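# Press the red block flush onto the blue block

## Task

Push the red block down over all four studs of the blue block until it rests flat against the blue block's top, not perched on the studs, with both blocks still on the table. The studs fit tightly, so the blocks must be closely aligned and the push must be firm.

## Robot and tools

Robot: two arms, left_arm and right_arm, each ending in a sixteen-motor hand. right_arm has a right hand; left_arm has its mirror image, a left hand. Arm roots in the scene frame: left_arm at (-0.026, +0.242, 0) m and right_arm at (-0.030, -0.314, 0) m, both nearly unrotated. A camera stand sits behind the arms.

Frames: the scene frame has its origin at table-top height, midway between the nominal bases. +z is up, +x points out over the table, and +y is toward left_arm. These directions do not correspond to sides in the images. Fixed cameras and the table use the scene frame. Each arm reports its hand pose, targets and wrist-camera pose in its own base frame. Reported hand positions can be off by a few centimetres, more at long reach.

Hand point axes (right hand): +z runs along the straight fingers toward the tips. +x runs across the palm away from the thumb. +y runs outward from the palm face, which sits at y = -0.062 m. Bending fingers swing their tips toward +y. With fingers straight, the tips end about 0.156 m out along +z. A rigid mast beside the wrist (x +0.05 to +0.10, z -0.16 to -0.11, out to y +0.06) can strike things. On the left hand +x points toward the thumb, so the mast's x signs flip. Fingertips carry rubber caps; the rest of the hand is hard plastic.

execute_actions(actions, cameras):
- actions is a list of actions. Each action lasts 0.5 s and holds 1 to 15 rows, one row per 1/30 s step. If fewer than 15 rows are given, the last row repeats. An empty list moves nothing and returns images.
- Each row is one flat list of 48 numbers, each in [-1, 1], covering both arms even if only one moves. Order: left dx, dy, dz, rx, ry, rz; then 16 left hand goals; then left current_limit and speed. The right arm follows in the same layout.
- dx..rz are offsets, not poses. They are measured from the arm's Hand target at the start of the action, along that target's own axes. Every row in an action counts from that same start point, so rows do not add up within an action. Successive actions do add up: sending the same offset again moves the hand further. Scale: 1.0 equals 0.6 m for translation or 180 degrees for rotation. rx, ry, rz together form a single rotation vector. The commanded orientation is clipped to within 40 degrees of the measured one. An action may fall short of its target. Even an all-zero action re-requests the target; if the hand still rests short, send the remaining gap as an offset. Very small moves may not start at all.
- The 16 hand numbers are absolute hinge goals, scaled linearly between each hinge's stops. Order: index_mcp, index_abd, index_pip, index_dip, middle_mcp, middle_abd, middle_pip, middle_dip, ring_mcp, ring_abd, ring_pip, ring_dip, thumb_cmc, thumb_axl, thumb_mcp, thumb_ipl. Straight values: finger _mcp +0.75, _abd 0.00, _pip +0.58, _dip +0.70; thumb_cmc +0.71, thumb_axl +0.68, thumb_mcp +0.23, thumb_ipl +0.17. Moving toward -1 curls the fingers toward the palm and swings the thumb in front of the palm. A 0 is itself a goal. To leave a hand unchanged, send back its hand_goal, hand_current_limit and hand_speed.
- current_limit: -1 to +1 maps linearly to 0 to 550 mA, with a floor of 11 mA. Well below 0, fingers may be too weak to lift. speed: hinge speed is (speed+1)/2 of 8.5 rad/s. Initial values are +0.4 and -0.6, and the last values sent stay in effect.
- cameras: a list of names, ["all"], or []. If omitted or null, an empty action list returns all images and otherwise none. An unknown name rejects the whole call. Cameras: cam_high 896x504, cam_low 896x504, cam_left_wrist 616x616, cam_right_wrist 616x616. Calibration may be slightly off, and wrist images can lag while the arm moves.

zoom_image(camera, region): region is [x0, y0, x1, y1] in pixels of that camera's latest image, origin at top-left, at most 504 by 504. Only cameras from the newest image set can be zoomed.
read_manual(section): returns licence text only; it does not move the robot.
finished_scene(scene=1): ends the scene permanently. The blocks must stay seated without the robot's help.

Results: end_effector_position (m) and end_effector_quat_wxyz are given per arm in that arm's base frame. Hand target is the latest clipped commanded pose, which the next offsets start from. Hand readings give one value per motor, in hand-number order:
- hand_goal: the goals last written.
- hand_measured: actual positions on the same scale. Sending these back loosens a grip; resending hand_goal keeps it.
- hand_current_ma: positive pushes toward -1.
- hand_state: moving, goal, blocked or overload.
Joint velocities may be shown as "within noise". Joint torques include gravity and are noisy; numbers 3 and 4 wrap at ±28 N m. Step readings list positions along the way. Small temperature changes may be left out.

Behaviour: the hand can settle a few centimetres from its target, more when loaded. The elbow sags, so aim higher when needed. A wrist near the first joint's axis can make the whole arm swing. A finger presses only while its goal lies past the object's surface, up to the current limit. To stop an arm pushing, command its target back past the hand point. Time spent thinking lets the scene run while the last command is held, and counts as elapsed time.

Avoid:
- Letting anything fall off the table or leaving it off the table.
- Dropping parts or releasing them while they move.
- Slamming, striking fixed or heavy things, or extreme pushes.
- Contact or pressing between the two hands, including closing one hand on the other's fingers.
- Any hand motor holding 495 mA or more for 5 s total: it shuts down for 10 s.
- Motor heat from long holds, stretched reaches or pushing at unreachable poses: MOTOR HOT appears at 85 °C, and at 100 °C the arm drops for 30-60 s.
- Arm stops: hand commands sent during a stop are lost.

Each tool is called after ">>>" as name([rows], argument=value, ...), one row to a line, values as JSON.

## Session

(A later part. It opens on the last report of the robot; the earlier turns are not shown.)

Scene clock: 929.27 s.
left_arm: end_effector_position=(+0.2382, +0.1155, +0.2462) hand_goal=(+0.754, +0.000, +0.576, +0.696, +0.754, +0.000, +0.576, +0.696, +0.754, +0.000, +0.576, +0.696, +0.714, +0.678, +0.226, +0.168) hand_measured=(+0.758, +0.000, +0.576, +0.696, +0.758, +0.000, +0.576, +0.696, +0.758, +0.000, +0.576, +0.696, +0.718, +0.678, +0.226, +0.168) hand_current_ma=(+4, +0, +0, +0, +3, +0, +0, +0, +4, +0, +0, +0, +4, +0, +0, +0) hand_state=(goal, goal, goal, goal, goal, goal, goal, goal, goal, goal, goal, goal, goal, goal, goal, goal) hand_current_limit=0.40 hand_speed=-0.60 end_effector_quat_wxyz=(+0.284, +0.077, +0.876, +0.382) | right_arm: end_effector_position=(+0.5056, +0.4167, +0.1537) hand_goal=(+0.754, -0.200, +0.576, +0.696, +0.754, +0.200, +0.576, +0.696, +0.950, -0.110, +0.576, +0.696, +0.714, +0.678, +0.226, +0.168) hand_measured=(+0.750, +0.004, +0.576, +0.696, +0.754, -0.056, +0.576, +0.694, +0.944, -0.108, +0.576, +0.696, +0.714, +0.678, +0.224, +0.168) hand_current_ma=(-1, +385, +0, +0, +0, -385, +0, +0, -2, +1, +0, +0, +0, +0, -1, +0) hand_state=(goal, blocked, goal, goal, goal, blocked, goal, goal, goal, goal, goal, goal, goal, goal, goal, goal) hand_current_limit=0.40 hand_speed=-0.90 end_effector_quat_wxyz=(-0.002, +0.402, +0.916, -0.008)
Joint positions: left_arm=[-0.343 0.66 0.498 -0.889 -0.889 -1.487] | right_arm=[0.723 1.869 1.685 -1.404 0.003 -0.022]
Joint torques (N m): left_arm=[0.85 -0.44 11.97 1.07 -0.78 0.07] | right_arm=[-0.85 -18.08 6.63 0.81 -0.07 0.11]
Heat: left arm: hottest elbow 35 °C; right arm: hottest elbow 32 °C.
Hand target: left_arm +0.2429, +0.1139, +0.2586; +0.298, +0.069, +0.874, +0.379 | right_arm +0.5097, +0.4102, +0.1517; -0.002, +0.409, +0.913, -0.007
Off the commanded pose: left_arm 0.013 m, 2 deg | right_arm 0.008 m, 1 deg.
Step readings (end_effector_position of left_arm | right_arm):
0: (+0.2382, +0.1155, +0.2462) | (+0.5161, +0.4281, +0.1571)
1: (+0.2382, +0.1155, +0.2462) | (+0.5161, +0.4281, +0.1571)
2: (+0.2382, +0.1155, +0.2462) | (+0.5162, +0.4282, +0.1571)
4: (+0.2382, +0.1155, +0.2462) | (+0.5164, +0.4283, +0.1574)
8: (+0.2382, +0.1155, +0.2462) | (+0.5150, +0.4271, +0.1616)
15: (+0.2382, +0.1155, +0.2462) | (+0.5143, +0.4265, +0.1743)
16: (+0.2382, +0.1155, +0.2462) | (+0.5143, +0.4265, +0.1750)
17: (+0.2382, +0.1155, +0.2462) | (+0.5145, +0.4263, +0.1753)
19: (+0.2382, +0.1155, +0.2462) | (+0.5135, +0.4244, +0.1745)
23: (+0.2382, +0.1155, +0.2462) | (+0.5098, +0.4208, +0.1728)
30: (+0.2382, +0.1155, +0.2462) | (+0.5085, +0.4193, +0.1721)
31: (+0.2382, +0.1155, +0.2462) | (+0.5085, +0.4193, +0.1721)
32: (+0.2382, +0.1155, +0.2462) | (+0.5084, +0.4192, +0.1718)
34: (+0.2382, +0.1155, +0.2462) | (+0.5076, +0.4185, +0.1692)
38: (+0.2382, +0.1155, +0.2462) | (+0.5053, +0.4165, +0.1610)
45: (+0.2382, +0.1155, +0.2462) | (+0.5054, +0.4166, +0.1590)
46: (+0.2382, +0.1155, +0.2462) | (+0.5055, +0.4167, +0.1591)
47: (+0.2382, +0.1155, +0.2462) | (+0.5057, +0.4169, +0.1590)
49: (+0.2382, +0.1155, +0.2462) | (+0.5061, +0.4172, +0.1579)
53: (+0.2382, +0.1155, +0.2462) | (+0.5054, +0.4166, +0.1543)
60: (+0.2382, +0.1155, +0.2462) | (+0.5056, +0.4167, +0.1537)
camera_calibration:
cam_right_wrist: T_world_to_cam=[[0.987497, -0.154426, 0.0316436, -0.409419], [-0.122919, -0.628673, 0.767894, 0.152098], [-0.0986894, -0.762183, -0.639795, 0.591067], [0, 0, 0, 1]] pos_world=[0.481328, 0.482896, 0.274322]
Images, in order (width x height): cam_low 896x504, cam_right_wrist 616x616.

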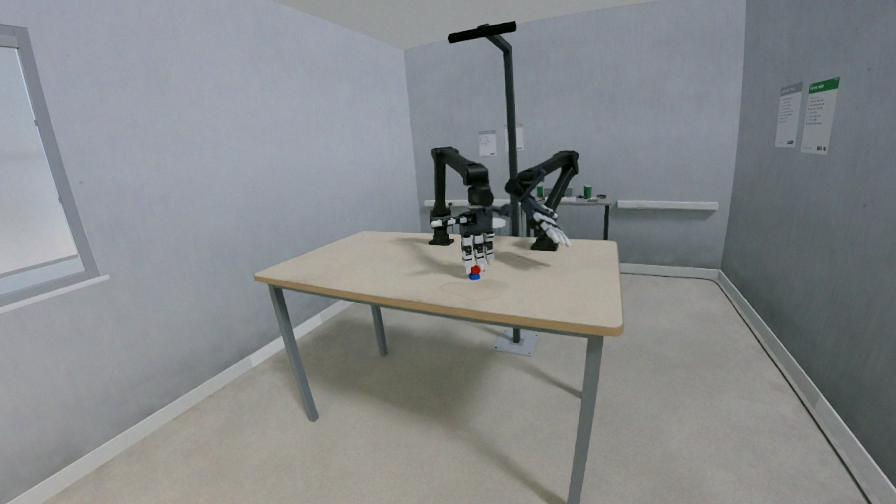

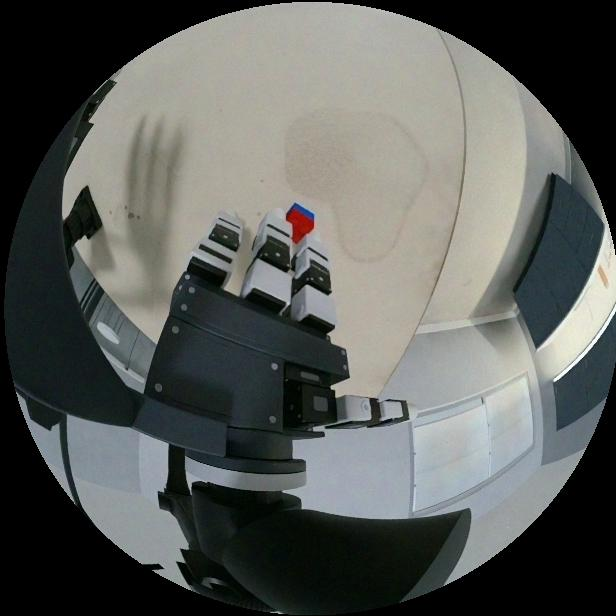

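>>> execute_actions([
  [[0,0,0,0,0,0,0.754,0,0.576,0.696,0.754,0,0.576,0.696,0.754,0,0.576,0.696,0.714,0.678,0.226,0.168,0.4,-0.6,-0.0032,-0.0013,0,0,0,0,0.754,-0.2,0.576,0.696,0.754,0.2,0.576,0.696,0.95,-0.11,0.576,0.696,0.714,0.678,0.226,0.168,0.4,-0.9]],
  [[0,0,0,0,0,0,0.754,0,0.576,0.696,0.754,0,0.576,0.696,0.754,0,0.576,0.696,0.714,0.678,0.226,0.168,0.4,-0.6,0,0,0.005,0,0,0,0.754,-0.2,0.576,0.696,0.754,0.2,0.576,0.696,0.95,-0.11,0.576,0.696,0.714,0.678,0.226,0.168,0.4,-0.9]],
], cameras=["cam_right_wrist","cam_low"])

>>> zoom_image(camera="cam_right_wrist", region=[275, 195, 325, 245])

>>> zoom_image(camera="cam_low", region=[462, 260, 490, 288])

Scene clock: 953.13 s.
left_arm: end_effector_position=(+0.2382, +0.1155, +0.2462) hand_goal=(+0.754, +0.000, +0.576, +0.696, +0.754, +0.000, +0.576, +0.696, +0.754, +0.000, +0.576, +0.696, +0.714, +0.678, +0.226, +0.168) hand_measured=(+0.758, +0.000, +0.576, +0.696, +0.758, +0.000, +0.576, +0.696, +0.758, +0.000, +0.576, +0.696, +0.718, +0.678, +0.226, +0.168) hand_current_ma=(+4, +0, +0, +0, +3, +0, +0, +0, +4, +0, +0, +0, +4, +0, +0, +0) hand_state=(goal, goal, goal, goal, goal, goal, goal, goal, goal, goal, goal, goal, goal, goal, goal, goal) hand_current_limit=0.40 hand_speed=-0.60 end_effector_quat_wxyz=(+0.284, +0.077, +0.876, +0.382) | right_arm: end_effector_position=(+0.5076, +0.4145, +0.1523) hand_goal=(+0.754, -0.200, +0.576, +0.696, +0.754, +0.200, +0.576, +0.696, +0.950, -0.110, +0.576, +0.696, +0.714, +0.678, +0.226, +0.168) hand_measured=(+0.750, +0.004, +0.576, +0.696, +0.754, -0.056, +0.576, +0.694, +0.944, -0.108, +0.576, +0.696, +0.714, +0.678, +0.224, +0.168) hand_current_ma=(-1, +385, +0, +0, +0, -385, +0, +0, -2, +1, +0, +0, +0, +0, -1, +0) hand_state=(goal, blocked, goal, goal, goal, blocked, goal, goal, goal, goal, goal, goal, goal, goal, goal, goal) hand_current_limit=0.40 hand_speed=-0.90 end_effector_quat_wxyz=(-0.002, +0.404, +0.915, -0.007)
Joint positions: left_arm=[-0.343 0.66 0.498 -0.889 -0.889 -1.487] | right_arm=[0.718 1.869 1.681 -1.397 0.003 -0.022]
Joint torques (N m): left_arm=[0.85 -0.56 11.84 1.07 -0.81 0.09] | right_arm=[-0.79 -18.02 6.28 0.91 -0.07 0.08]
Heat: left arm: hottest elbow 35 °C; right arm: hottest elbow 31 °C.
Hand target: left_arm +0.2429, +0.1139, +0.2586; +0.298, +0.069, +0.874, +0.379 | right_arm +0.5104, +0.4081, +0.1487; -0.002, +0.409, +0.913, -0.007
Off the commanded pose: left_arm 0.013 m, 2 deg | right_arm 0.008 m, 1 deg.
Step readings (end_effector_position of left_arm | right_arm):
0: (+0.2382, +0.1155, +0.2462) | (+0.5056, +0.4167, +0.1537)
1: (+0.2382, +0.1155, +0.2462) | (+0.5056, +0.4167, +0.1537)
2: (+0.2382, +0.1155, +0.2462) | (+0.5056, +0.4167, +0.1537)
4: (+0.2382, +0.1155, +0.2462) | (+0.5059, +0.4164, +0.1537)
8: (+0.2382, +0.1155, +0.2462) | (+0.5067, +0.4154, +0.1537)
15: (+0.2382, +0.1155, +0.2462) | (+0.5075, +0.4144, +0.1537)
16: (+0.2382, +0.1155, +0.2462) | (+0.5075, +0.4144, +0.1537)
17: (+0.2382, +0.1155, +0.2462) | (+0.5075, +0.4145, +0.1534)
19: (+0.2382, +0.1155, +0.2462) | (+0.5075, +0.4145, +0.1526)
23: (+0.2382, +0.1155, +0.2462) | (+0.5076, +0.4145, +0.1523)
30: (+0.2382, +0.1155, +0.2462) | (+0.5076, +0.4145, +0.1523)
camera_calibration:
cam_right_wrist: T_world_to_cam=[[0.98674, -0.158959, 0.0328009, -0.409567], [-0.126834, -0.629071, 0.766931, 0.154388], [-0.101276, -0.760922, -0.640891, 0.589643], [0, 0, 0, 1]] pos_world=[0.483435, 0.480689, 0.272926]
Images, in order (width x height): cam_low 896x504, cam_right_wrist 616x616.

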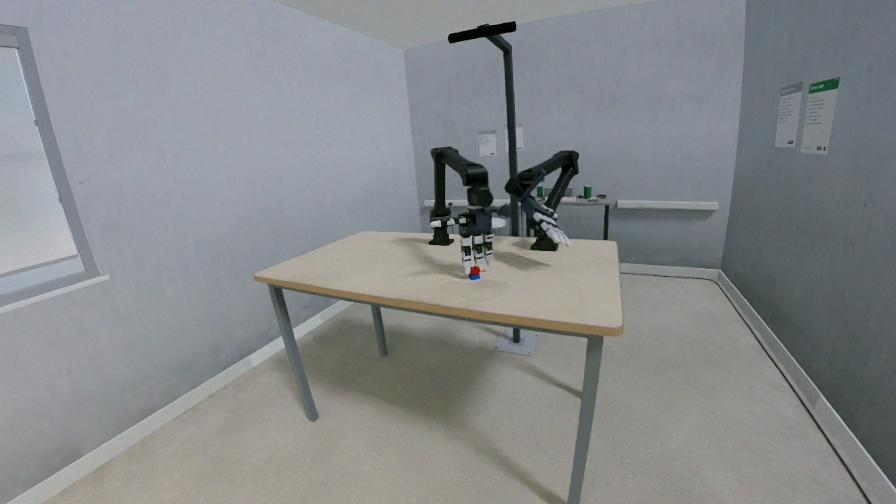

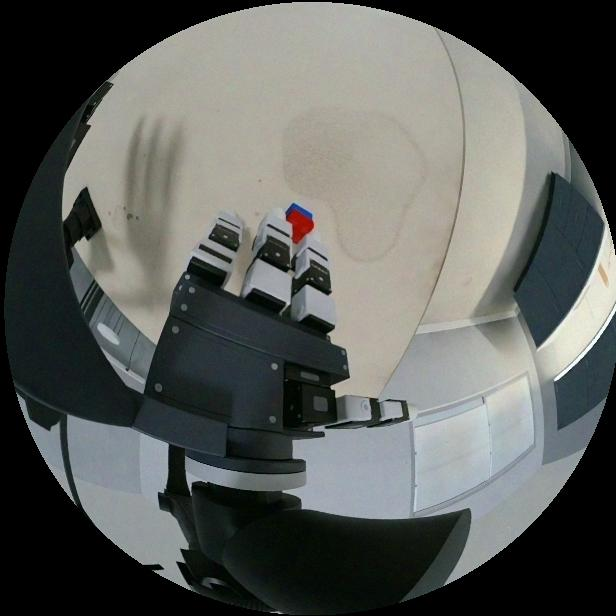

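Scaled by 10.080 from the camera's 616x616 image, which has a finer 880x880 frame.

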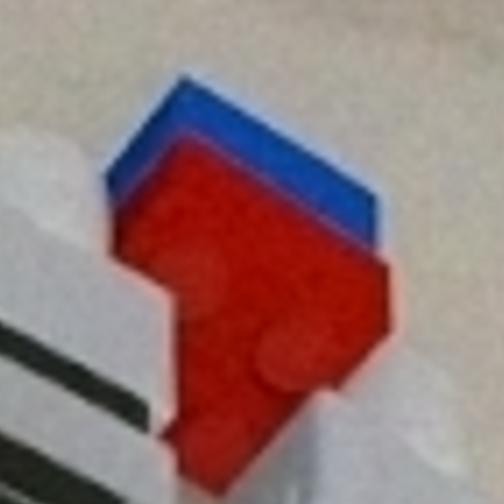

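Scaled by 18.000 from the camera's 896x504 image, which has a finer 1280x720 frame.

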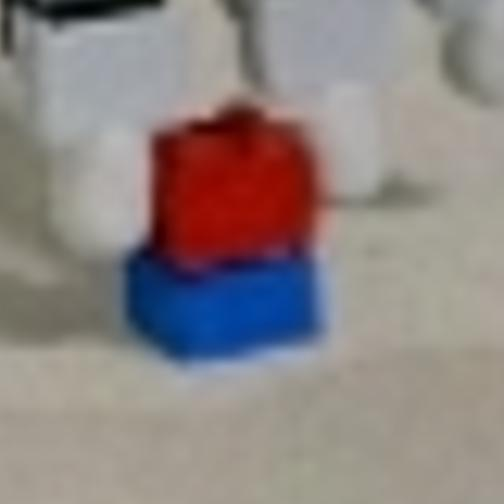

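>>> zoom_image(camera="cam_low", region=[466, 262, 484, 282])

>>> zoom_image(camera="cam_right_wrist", region=[282, 198, 314, 230])

Scaled by 25.200 from the camera's 896x504 image, which has a finer 1280x720 frame.

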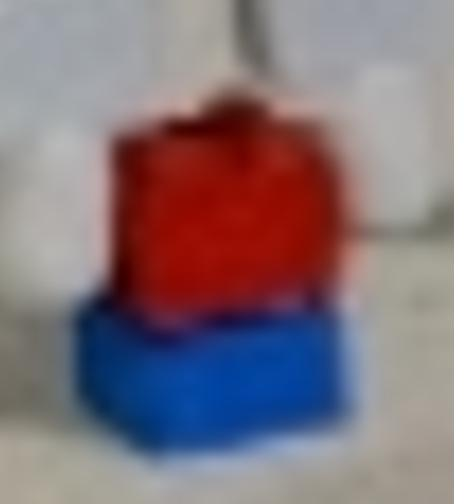

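Scaled by 15.750 from the camera's 616x616 image, which has a finer 880x880 frame.

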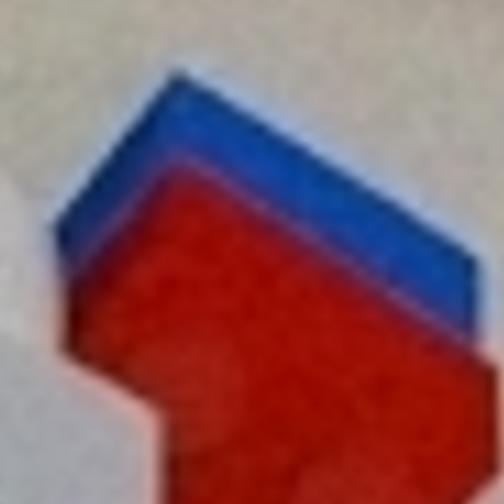

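>>> execute_actions([
  [[0,0,0,0,0,0,0.754,0,0.576,0.696,0.754,0,0.576,0.696,0.754,0,0.576,0.696,0.714,0.678,0.226,0.168,0.4,-0.6,0,0,0.0083,0,0,0,0.754,-0.2,0.576,0.696,0.754,0.2,0.576,0.696,0.95,-0.11,0.576,0.696,0.714,0.678,0.226,0.168,0.4,-0.9]],
  [[0,0,0,0,0,0,0.754,0,0.576,0.696,0.754,0,0.576,0.696,0.754,0,0.576,0.696,0.714,0.678,0.226,0.168,0.4,-0.6,0,0,0.0083,0,0,0,0.754,-0.2,0.576,0.696,0.754,0.2,0.576,0.696,0.95,-0.11,0.576,0.696,0.714,0.678,0.226,0.168,0.4,-0.9]],
], cameras=["cam_right_wrist","cam_low"])

>>> zoom_image(camera="cam_right_wrist", region=[275, 195, 325, 245])

>>> zoom_image(camera="cam_low", region=[462, 260, 490, 288])

Scene clock: 994.63 s.
left_arm: end_effector_position=(+0.2382, +0.1155, +0.2462) hand_goal=(+0.754, +0.000, +0.576, +0.696, +0.754, +0.000, +0.576, +0.696, +0.754, +0.000, +0.576, +0.696, +0.714, +0.678, +0.226, +0.168) hand_measured=(+0.758, +0.000, +0.576, +0.696, +0.758, +0.000, +0.576, +0.696, +0.758, +0.000, +0.576, +0.696, +0.718, +0.678, +0.226, +0.168) hand_current_ma=(+4, +0, +0, +0, +3, +0, +0, +0, +4, +0, +0, +0, +4, +0, +0, +0) hand_state=(goal, goal, goal, goal, goal, goal, goal, goal, goal, goal, goal, goal, goal, goal, goal, goal) hand_current_limit=0.40 hand_speed=-0.60 end_effector_quat_wxyz=(+0.284, +0.077, +0.876, +0.382) | right_arm: end_effector_position=(+0.5082, +0.4150, +0.1516) hand_goal=(+0.754, -0.200, +0.576, +0.696, +0.754, +0.200, +0.576, +0.696, +0.950, -0.110, +0.576, +0.696, +0.714, +0.678, +0.226, +0.168) hand_measured=(+0.756, +0.004, +0.578, +0.696, +0.758, -0.056, +0.578, +0.696, +0.944, -0.108, +0.576, +0.696, +0.714, +0.678, +0.224, +0.168) hand_current_ma=(+0, +385, +0, +0, +2, -385, +1, +0, -2, +1, +0, +0, +0, +0, -1, +0) hand_state=(goal, blocked, goal, goal, goal, blocked, goal, goal, goal, goal, goal, goal, goal, goal, goal, goal) hand_current_limit=0.40 hand_speed=-0.90 end_effector_quat_wxyz=(+0.001, +0.404, +0.915, -0.002)
Joint positions: left_arm=[-0.343 0.66 0.498 -0.889 -0.889 -1.487] | right_arm=[0.718 1.863 1.668 -1.377 0.003 -0.022]
Joint torques (N m): left_arm=[0.85 -0.62 11.86 1.14 -0.81 0.06] | right_arm=[-0.73 -17.2 5.86 1.1 -0.07 0.07]
Heat: left arm: hottest elbow 35 °C; right arm: hottest elbow 30 °C.
Hand target: left_arm +0.2429, +0.1139, +0.2586; +0.298, +0.069, +0.874, +0.379 | right_arm +0.5104, +0.4080, +0.1388; -0.002, +0.409, +0.913, -0.007
Off the commanded pose: left_arm 0.013 m, 2 deg | right_arm 0.015 m, 1 deg.
Step readings (end_effector_position of left_arm | right_arm):
0: (+0.2382, +0.1155, +0.2462) | (+0.5076, +0.4145, +0.1523)
1: (+0.2382, +0.1155, +0.2462) | (+0.5076, +0.4145, +0.1523)
2: (+0.2382, +0.1155, +0.2462) | (+0.5076, +0.4146, +0.1520)
4: (+0.2382, +0.1155, +0.2462) | (+0.5081, +0.4149, +0.1513)
8: (+0.2382, +0.1155, +0.2462) | (+0.5082, +0.4151, +0.1510)
15: (+0.2382, +0.1155, +0.2462) | (+0.5082, +0.4151, +0.1510)
16: (+0.2382, +0.1155, +0.2462) | (+0.5082, +0.4151, +0.1510)
17: (+0.2382, +0.1155, +0.2462) | (+0.5082, +0.4151, +0.1510)
19: (+0.2382, +0.1155, +0.2462) | (+0.5082, +0.4151, +0.1512)
23: (+0.2382, +0.1155, +0.2462) | (+0.5081, +0.4149, +0.1514)
30: (+0.2382, +0.1155, +0.2462) | (+0.5082, +0.4150, +0.1514)
camera_calibration:
cam_right_wrist: T_world_to_cam=[[0.986382, -0.159245, 0.0411239, -0.410985], [-0.134302, -0.635545, 0.760293, 0.162717], [-0.0949367, -0.755463, -0.648277, 0.585341], [0, 0, 0, 1]] pos_world=[0.482812, 0.48017, 0.272652]
Images, in order (width x height): cam_low 896x504, cam_right_wrist 616x616.

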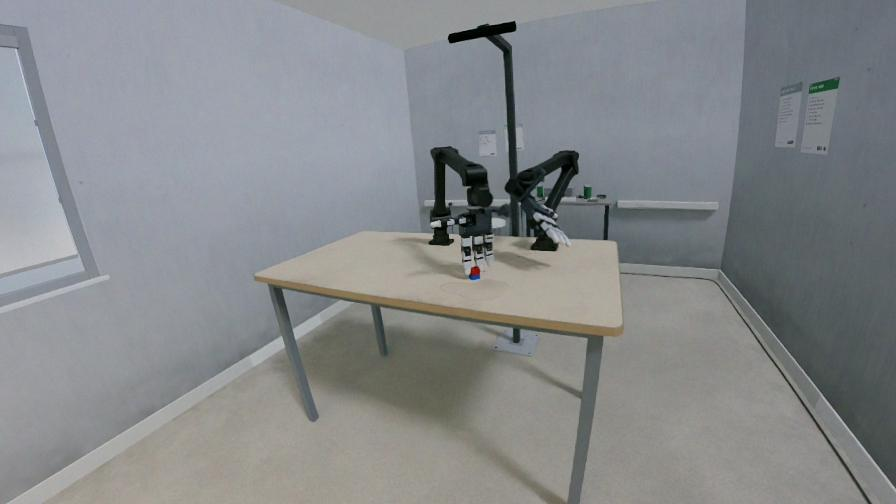

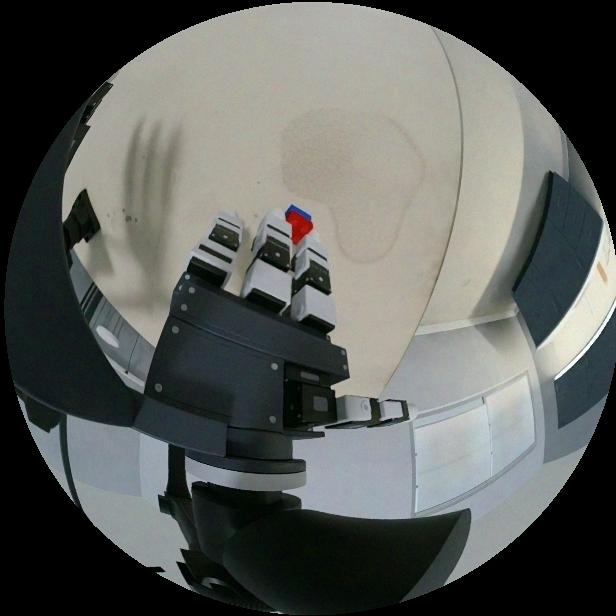

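Scaled by 10.080 from the camera's 616x616 image, which has a finer 880x880 frame.

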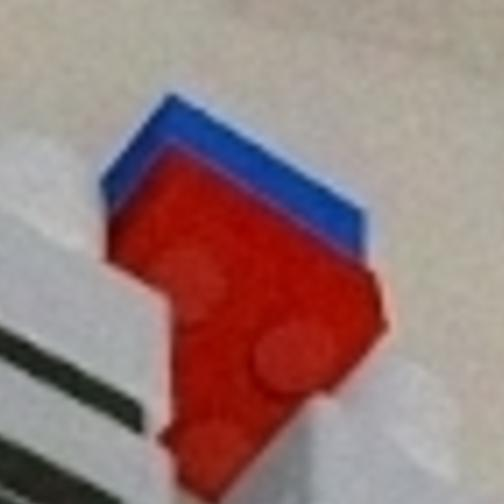

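Scaled by 18.000 from the camera's 896x504 image, which has a finer 1280x720 frame.

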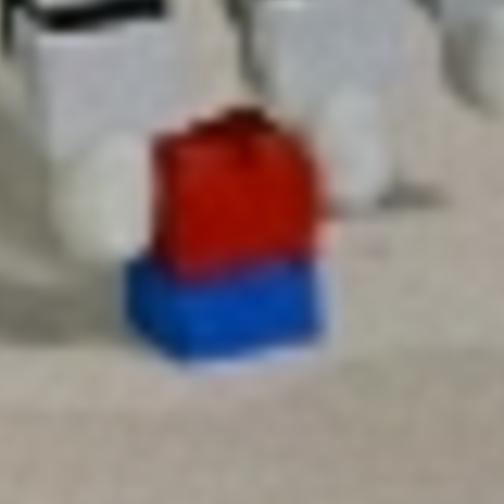

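>>> execute_actions([
  [[0,0,0,0,0,0,0.754,0,0.576,0.696,0.754,0,0.576,0.696,0.754,0,0.576,0.696,0.714,0.678,0.226,0.168,0.4,-0.6,0,0,0,0,0,0,0.754,-0.03,0.576,0.696,0.754,-0.02,0.576,0.696,0.95,-0.11,0.576,0.696,0.714,0.678,0.226,0.168,0.4,-0.9]],
  [[0,0,0,0,0,0,0.754,0,0.576,0.696,0.754,0,0.576,0.696,0.754,0,0.576,0.696,0.714,0.678,0.226,0.168,0.4,-0.6,0,0,0,0,0,0,0.754,0.10,0.576,0.696,0.754,-0.14,0.576,0.696,0.95,-0.14,0.576,0.696,0.714,0.678,0.226,0.168,0.4,-0.9]],
], cameras=["cam_right_wrist","cam_low","cam_high"])

>>> zoom_image(camera="cam_right_wrist", region=[275, 195, 325, 245])

>>> zoom_image(camera="cam_low", region=[462, 260, 490, 288])

>>> zoom_image(camera="cam_high", region=[433, 248, 458, 273])

Scene clock: 1020.63 s.
left_arm: end_effector_position=(+0.2382, +0.1155, +0.2462) hand_goal=(+0.754, +0.000, +0.576, +0.696, +0.754, +0.000, +0.576, +0.696, +0.754, +0.000, +0.576, +0.696, +0.714, +0.678, +0.226, +0.168) hand_measured=(+0.758, +0.000, +0.576, +0.696, +0.758, +0.000, +0.576, +0.696, +0.758, +0.000, +0.576, +0.696, +0.718, +0.678, +0.226, +0.168) hand_current_ma=(+4, +0, +0, +0, +3, +0, +0, +0, +4, +0, +0, +0, +4, +0, +0, +0) hand_state=(goal, goal, goal, goal, goal, goal, goal, goal, goal, goal, goal, goal, goal, goal, goal, goal) hand_current_limit=0.40 hand_speed=-0.60 end_effector_quat_wxyz=(+0.284, +0.077, +0.876, +0.382) | right_arm: end_effector_position=(+0.5069, +0.4139, +0.1477) hand_goal=(+0.754, +0.100, +0.576, +0.696, +0.754, -0.140, +0.576, +0.696, +0.950, -0.140, +0.576, +0.696, +0.714, +0.678, +0.226, +0.168) hand_measured=(+0.754, +0.096, +0.578, +0.696, +0.754, -0.136, +0.578, +0.696, +0.944, -0.136, +0.576, +0.696, +0.714, +0.678, +0.224, +0.168) hand_current_ma=(+0, -1, +0, +0, +0, +1, +0, +0, -2, +1, +0, +0, +0, +0, -1, +0) hand_state=(goal, goal, goal, goal, goal, goal, goal, goal, goal, goal, goal, goal, goal, goal, goal, goal) hand_current_limit=0.40 hand_speed=-0.90 end_effector_quat_wxyz=(+0.000, +0.404, +0.915, -0.003)
Joint positions: left_arm=[-0.343 0.66 0.498 -0.889 -0.889 -1.487] | right_arm=[0.718 1.863 1.658 -1.372 0.003 -0.022]
Joint torques (N m): left_arm=[0.73 -0.5 11.75 0.94 -0.83 0.1] | right_arm=[-0.79 -17.32 6.5 0.87 -0.07 0.07]
Heat: left arm: hottest elbow 35 °C; right arm: hottest elbow 30 °C.
Hand target: left_arm +0.2429, +0.1139, +0.2586; +0.298, +0.069, +0.874, +0.379 | right_arm +0.5104, +0.4080, +0.1388; -0.002, +0.409, +0.913, -0.006
Off the commanded pose: left_arm 0.013 m, 2 deg | right_arm 0.011 m, 1 deg.
Step readings (end_effector_position of left_arm | right_arm):
0: (+0.2382, +0.1155, +0.2462) | (+0.5082, +0.4150, +0.1516)
1: (+0.2382, +0.1155, +0.2462) | (+0.5082, +0.4150, +0.1516)
2: (+0.2382, +0.1155, +0.2462) | (+0.5082, +0.4150, +0.1516)
4: (+0.2382, +0.1155, +0.2462) | (+0.5082, +0.4150, +0.1516)
8: (+0.2382, +0.1155, +0.2462) | (+0.5082, +0.4150, +0.1516)
15: (+0.2382, +0.1155, +0.2462) | (+0.5082, +0.4151, +0.1517)
16: (+0.2382, +0.1155, +0.2462) | (+0.5082, +0.4151, +0.1517)
17: (+0.2382, +0.1155, +0.2462) | (+0.5082, +0.4151, +0.1517)
19: (+0.2382, +0.1155, +0.2462) | (+0.5082, +0.4150, +0.1508)
23: (+0.2382, +0.1155, +0.2462) | (+0.5069, +0.4139, +0.1477)
30: (+0.2382, +0.1155, +0.2462) | (+0.5069, +0.4139, +0.1477)
camera_calibration:
cam_right_wrist: T_world_to_cam=[[0.986502, -0.159105, 0.0387131, -0.409543], [-0.132109, -0.633648, 0.762258, 0.162645], [-0.0967488, -0.757084, -0.646114, 0.583128], [0, 0, 0, 1]] pos_world=[0.481918, 0.479376, 0.268644]
Images, in order (width x height): cam_high 896x504, cam_low 896x504, cam_right_wrist 616x616.

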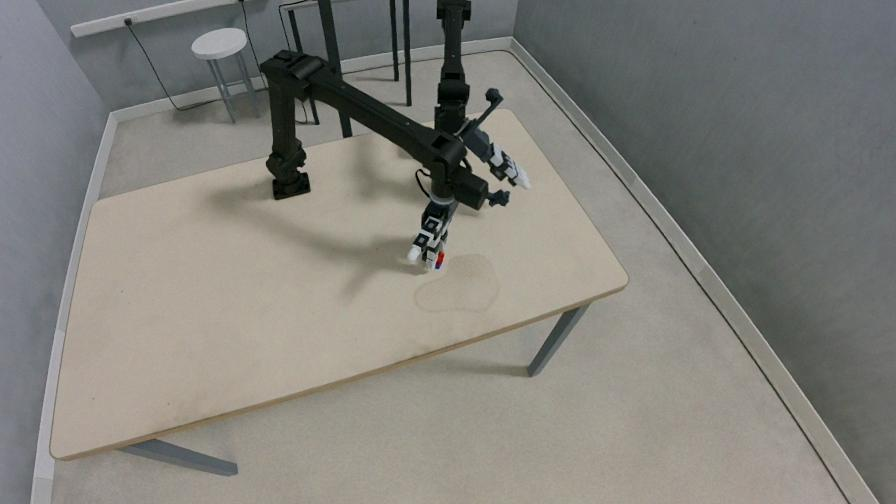

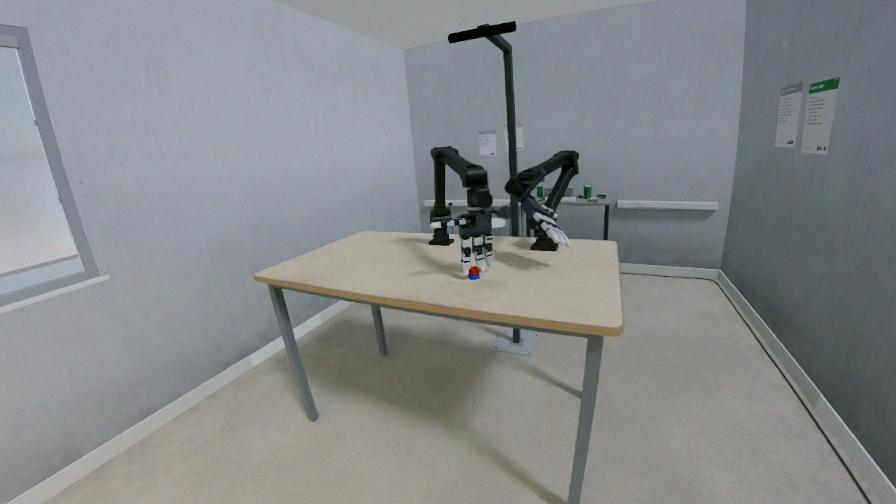

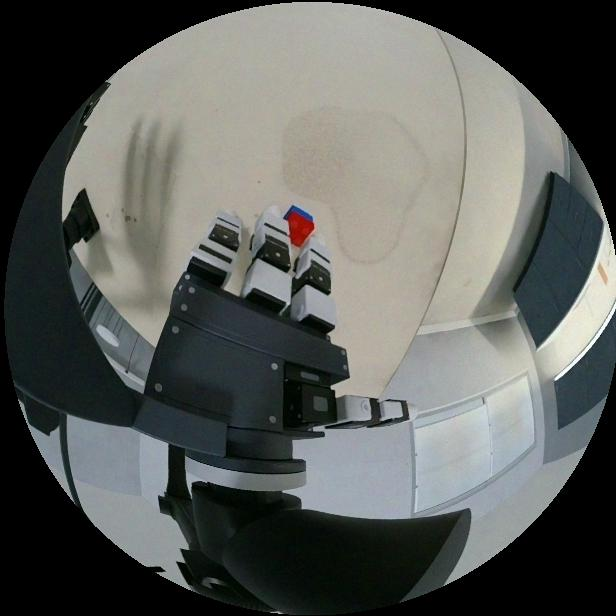

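Scaled by 10.080 from the camera's 616x616 image, which has a finer 880x880 frame.

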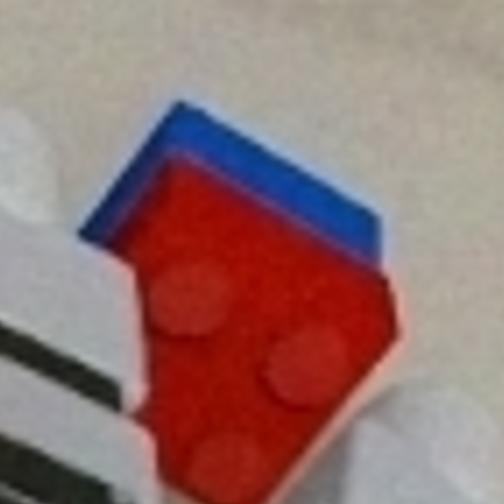

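Scaled by 18.000 from the camera's 896x504 image, which has a finer 1280x720 frame.

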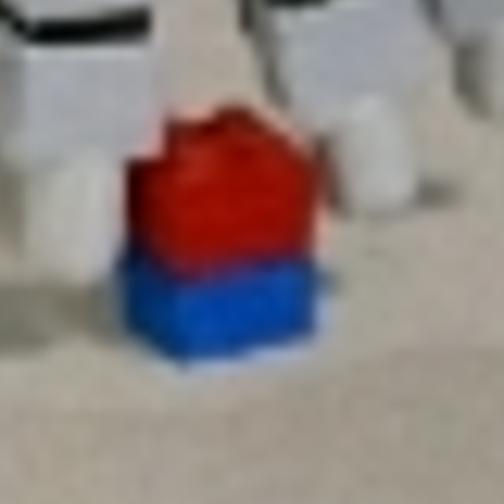

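Scaled by 20.160 from the camera's 896x504 image, which has a finer 1280x720 frame.

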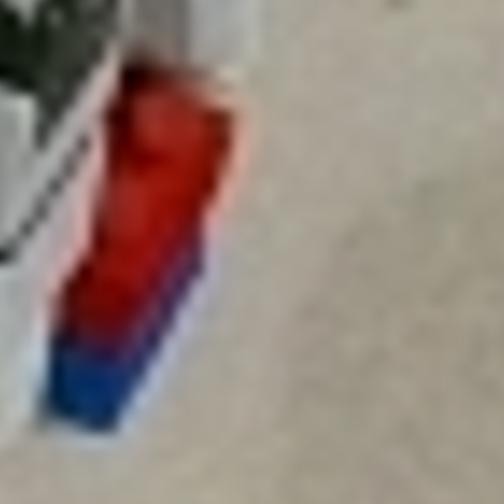

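>>> execute_actions([
  [[0,0,0,0,0,0,0.754,0,0.576,0.696,0.754,0,0.576,0.696,0.754,0,0.576,0.696,0.714,0.678,0.226,0.168,0.4,-0.6,0,-0.003,-0.05,-0.016,0,0,0.754,0.10,0.576,0.696,0.754,-0.14,0.576,0.696,0.95,-0.14,0.576,0.696,0.714,0.678,0.226,0.168,0.4,-0.9]],
  [[0,0,0,0,0,0,0.754,0,0.576,0.696,0.754,0,0.576,0.696,0.754,0,0.576,0.696,0.714,0.678,0.226,0.168,0.4,-0.6,0,0,-0.06,0,0,0,0.754,0.10,0.576,0.696,0.754,-0.14,0.576,0.696,0.95,-0.14,0.576,0.696,0.714,0.678,0.226,0.168,0.4,-0.9]],
  [[0,0,0,0,0,0,0.754,0,0.576,0.696,0.754,0,0.576,0.696,0.754,0,0.576,0.696,0.714,0.678,0.226,0.168,0.4,-0.6,0,0,-0.06,0.016,0,0,0.754,0.10,0.576,0.696,0.754,-0.14,0.576,0.696,0.95,-0.14,0.576,0.696,0.714,0.678,0.226,0.168,0.4,-0.9]],
], cameras=["cam_right_wrist","cam_low","cam_high"])

>>> zoom_image(camera="cam_right_wrist", region=[275, 190, 325, 240])

>>> zoom_image(camera="cam_low", region=[462, 260, 490, 288])

>>> zoom_image(camera="cam_high", region=[427, 248, 452, 273])

Scene clock: 1032.17 s.
left_arm: end_effector_position=(+0.2382, +0.1155, +0.2462) hand_goal=(+0.754, +0.000, +0.576, +0.696, +0.754, +0.000, +0.576, +0.696, +0.754, +0.000, +0.576, +0.696, +0.714, +0.678, +0.226, +0.168) hand_measured=(+0.758, +0.000, +0.576, +0.696, +0.758, +0.000, +0.576, +0.696, +0.758, +0.000, +0.576, +0.696, +0.718, +0.678, +0.226, +0.168) hand_current_ma=(+4, +0, +0, +0, +3, +0, +0, +0, +4, +0, +0, +0, +4, +0, +0, +0) hand_state=(goal, goal, goal, goal, goal, goal, goal, goal, goal, goal, goal, goal, goal, goal, goal, goal) hand_current_limit=0.40 hand_speed=-0.60 end_effector_quat_wxyz=(+0.284, +0.077, +0.876, +0.382) | right_arm: end_effector_position=(+0.4927, +0.4015, +0.2236) hand_goal=(+0.754, +0.100, +0.576, +0.696, +0.754, -0.140, +0.576, +0.696, +0.950, -0.140, +0.576, +0.696, +0.714, +0.678, +0.226, +0.168) hand_measured=(+0.754, +0.096, +0.578, +0.696, +0.754, -0.136, +0.578, +0.696, +0.944, -0.136, +0.576, +0.696, +0.714, +0.678, +0.224, +0.168) hand_current_ma=(+0, -1, +0, +0, +0, +1, +0, +0, -2, +1, +0, +0, +0, +0, -1, +0) hand_state=(goal, goal, goal, goal, goal, goal, goal, goal, goal, goal, goal, goal, goal, goal, goal, goal) hand_current_limit=0.40 hand_speed=-0.90 end_effector_quat_wxyz=(-0.008, +0.403, +0.915, -0.021)
Joint positions: left_arm=[-0.343 0.66 0.498 -0.889 -0.889 -1.487] | right_arm=[0.718 1.815 1.796 -1.598 0.003 -0.022]
Joint torques (N m): left_arm=[0.85 -0.15 11.81 1.02 -0.76 0.07] | right_arm=[-0.73 -16.15 11.64 -0.18 -0.06 0.08]
Heat: left arm: hottest elbow 35 °C; right arm: hottest elbow 30 °C.
Hand target: left_arm +0.2429, +0.1139, +0.2586; +0.298, +0.069, +0.874, +0.379 | right_arm +0.5073, +0.4055, +0.2406; -0.002, +0.409, +0.913, -0.007
Off the commanded pose: left_arm 0.013 m, 2 deg | right_arm 0.023 m, 2 deg.
Step readings (end_effector_position of left_arm | right_arm):
0: (+0.2382, +0.1155, +0.2462) | (+0.5069, +0.4139, +0.1477)
1: (+0.2382, +0.1155, +0.2462) | (+0.5069, +0.4139, +0.1477)
2: (+0.2382, +0.1155, +0.2462) | (+0.5070, +0.4140, +0.1478)
4: (+0.2382, +0.1155, +0.2462) | (+0.5071, +0.4141, +0.1481)
8: (+0.2382, +0.1155, +0.2462) | (+0.5061, +0.4133, +0.1520)
15: (+0.2382, +0.1155, +0.2462) | (+0.5057, +0.4128, +0.1636)
16: (+0.2382, +0.1155, +0.2462) | (+0.5056, +0.4128, +0.1641)
17: (+0.2382, +0.1155, +0.2462) | (+0.5054, +0.4126, +0.1645)
19: (+0.2382, +0.1155, +0.2462) | (+0.5024, +0.4100, +0.1640)
23: (+0.2382, +0.1155, +0.2462) | (+0.4962, +0.4046, +0.1653)
30: (+0.2382, +0.1155, +0.2462) | (+0.4934, +0.4021, +0.1706)
31: (+0.2382, +0.1155, +0.2462) | (+0.4932, +0.4020, +0.1708)
32: (+0.2382, +0.1155, +0.2462) | (+0.4922, +0.4011, +0.1724)
34: (+0.2382, +0.1155, +0.2462) | (+0.4890, +0.3983, +0.1798)
38: (+0.2382, +0.1155, +0.2462) | (+0.4924, +0.4012, +0.2068)
45: (+0.2382, +0.1155, +0.2462) | (+0.4941, +0.4027, +0.2241)
camera_calibration:
cam_right_wrist: T_world_to_cam=[[0.987266, -0.158514, 0.0133816, -0.395374], [-0.109107, -0.613522, 0.782104, 0.0712527], [-0.115764, -0.773605, -0.623004, 0.632096], [0, 0, 0, 1]] pos_world=[0.471287, 0.470035, 0.343362]
Images, in order (width x height): cam_high 896x504, cam_low 896x504, cam_right_wrist 616x616.

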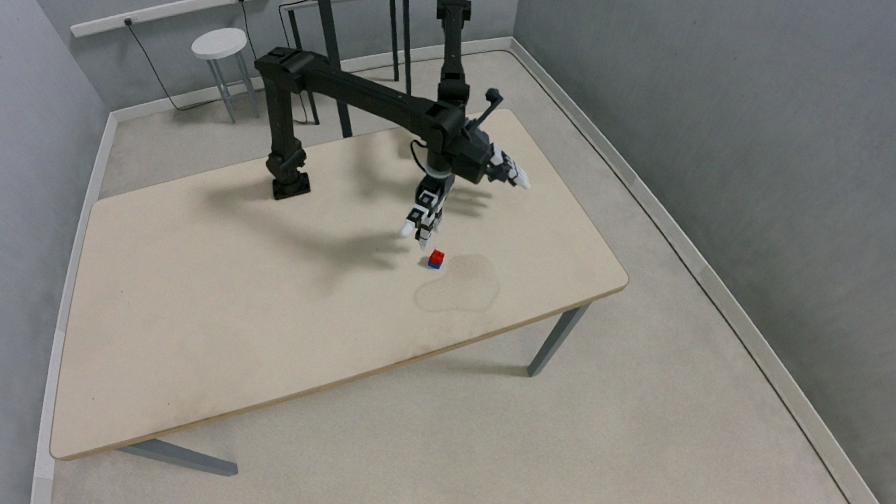

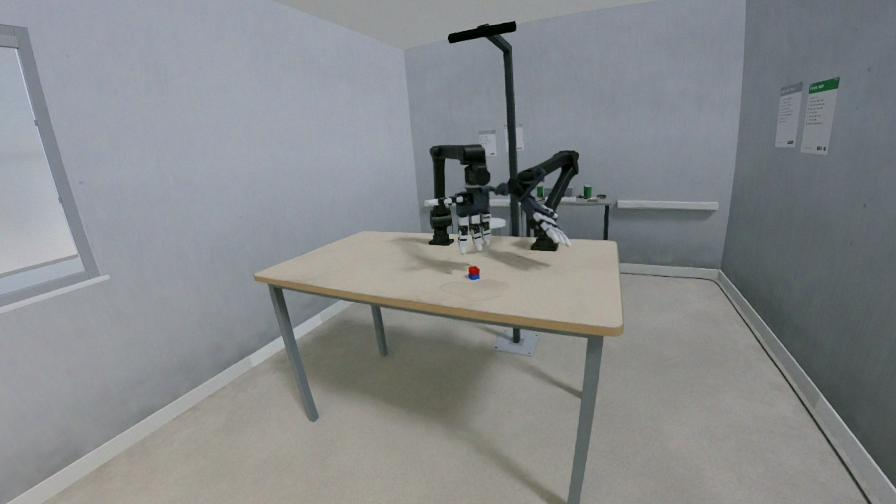

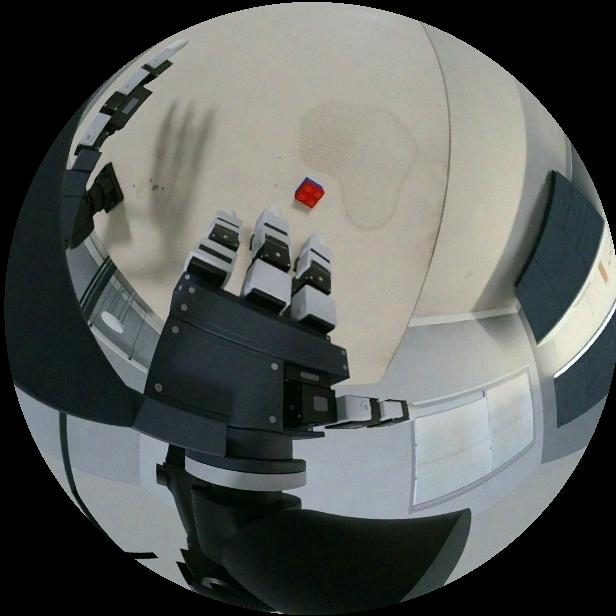

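Scaled by 10.080 from the camera's 616x616 image, which has a finer 880x880 frame.

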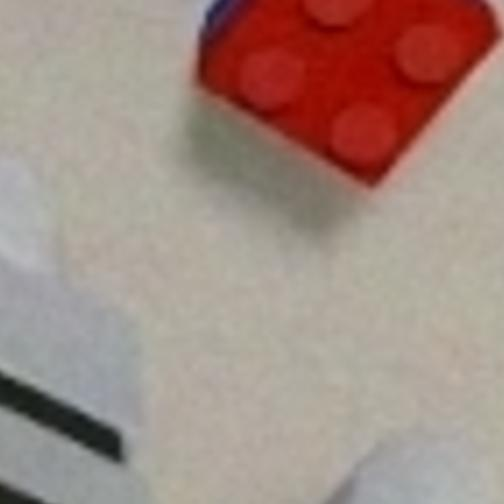

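Scaled by 18.000 from the camera's 896x504 image, which has a finer 1280x720 frame.

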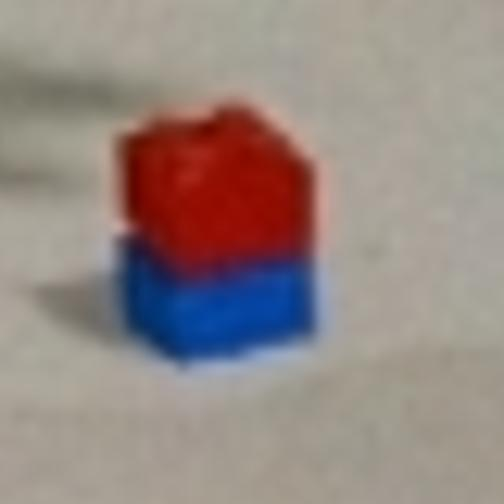

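Scaled by 20.160 from the camera's 896x504 image, which has a finer 1280x720 frame.

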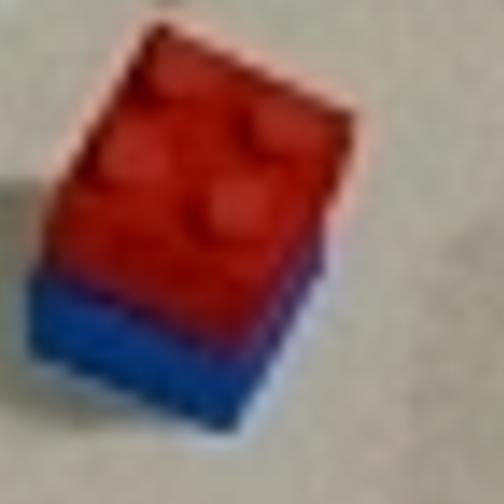

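>>> zoom_image(camera="cam_right_wrist", region=[290, 172, 330, 212])

>>> zoom_image(camera="cam_left_wrist", region=[470, 290, 510, 330])

Scaled by 12.600 from the camera's 616x616 image, which has a finer 880x880 frame.

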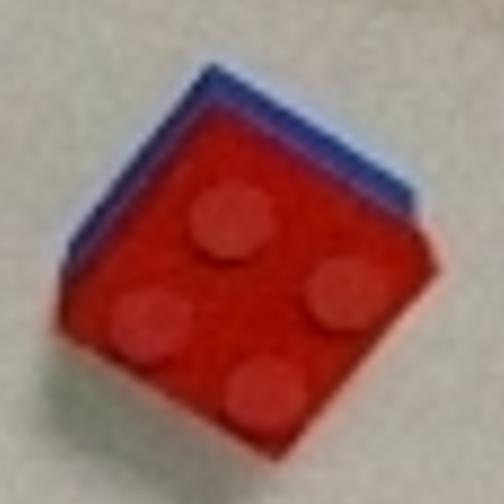

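This scene's latest camera images include none from cam_left_wrist. They are from: cam_high, cam_low, cam_right_wrist. cam_left_wrist's image comes with the result of a call that names it in "cameras".


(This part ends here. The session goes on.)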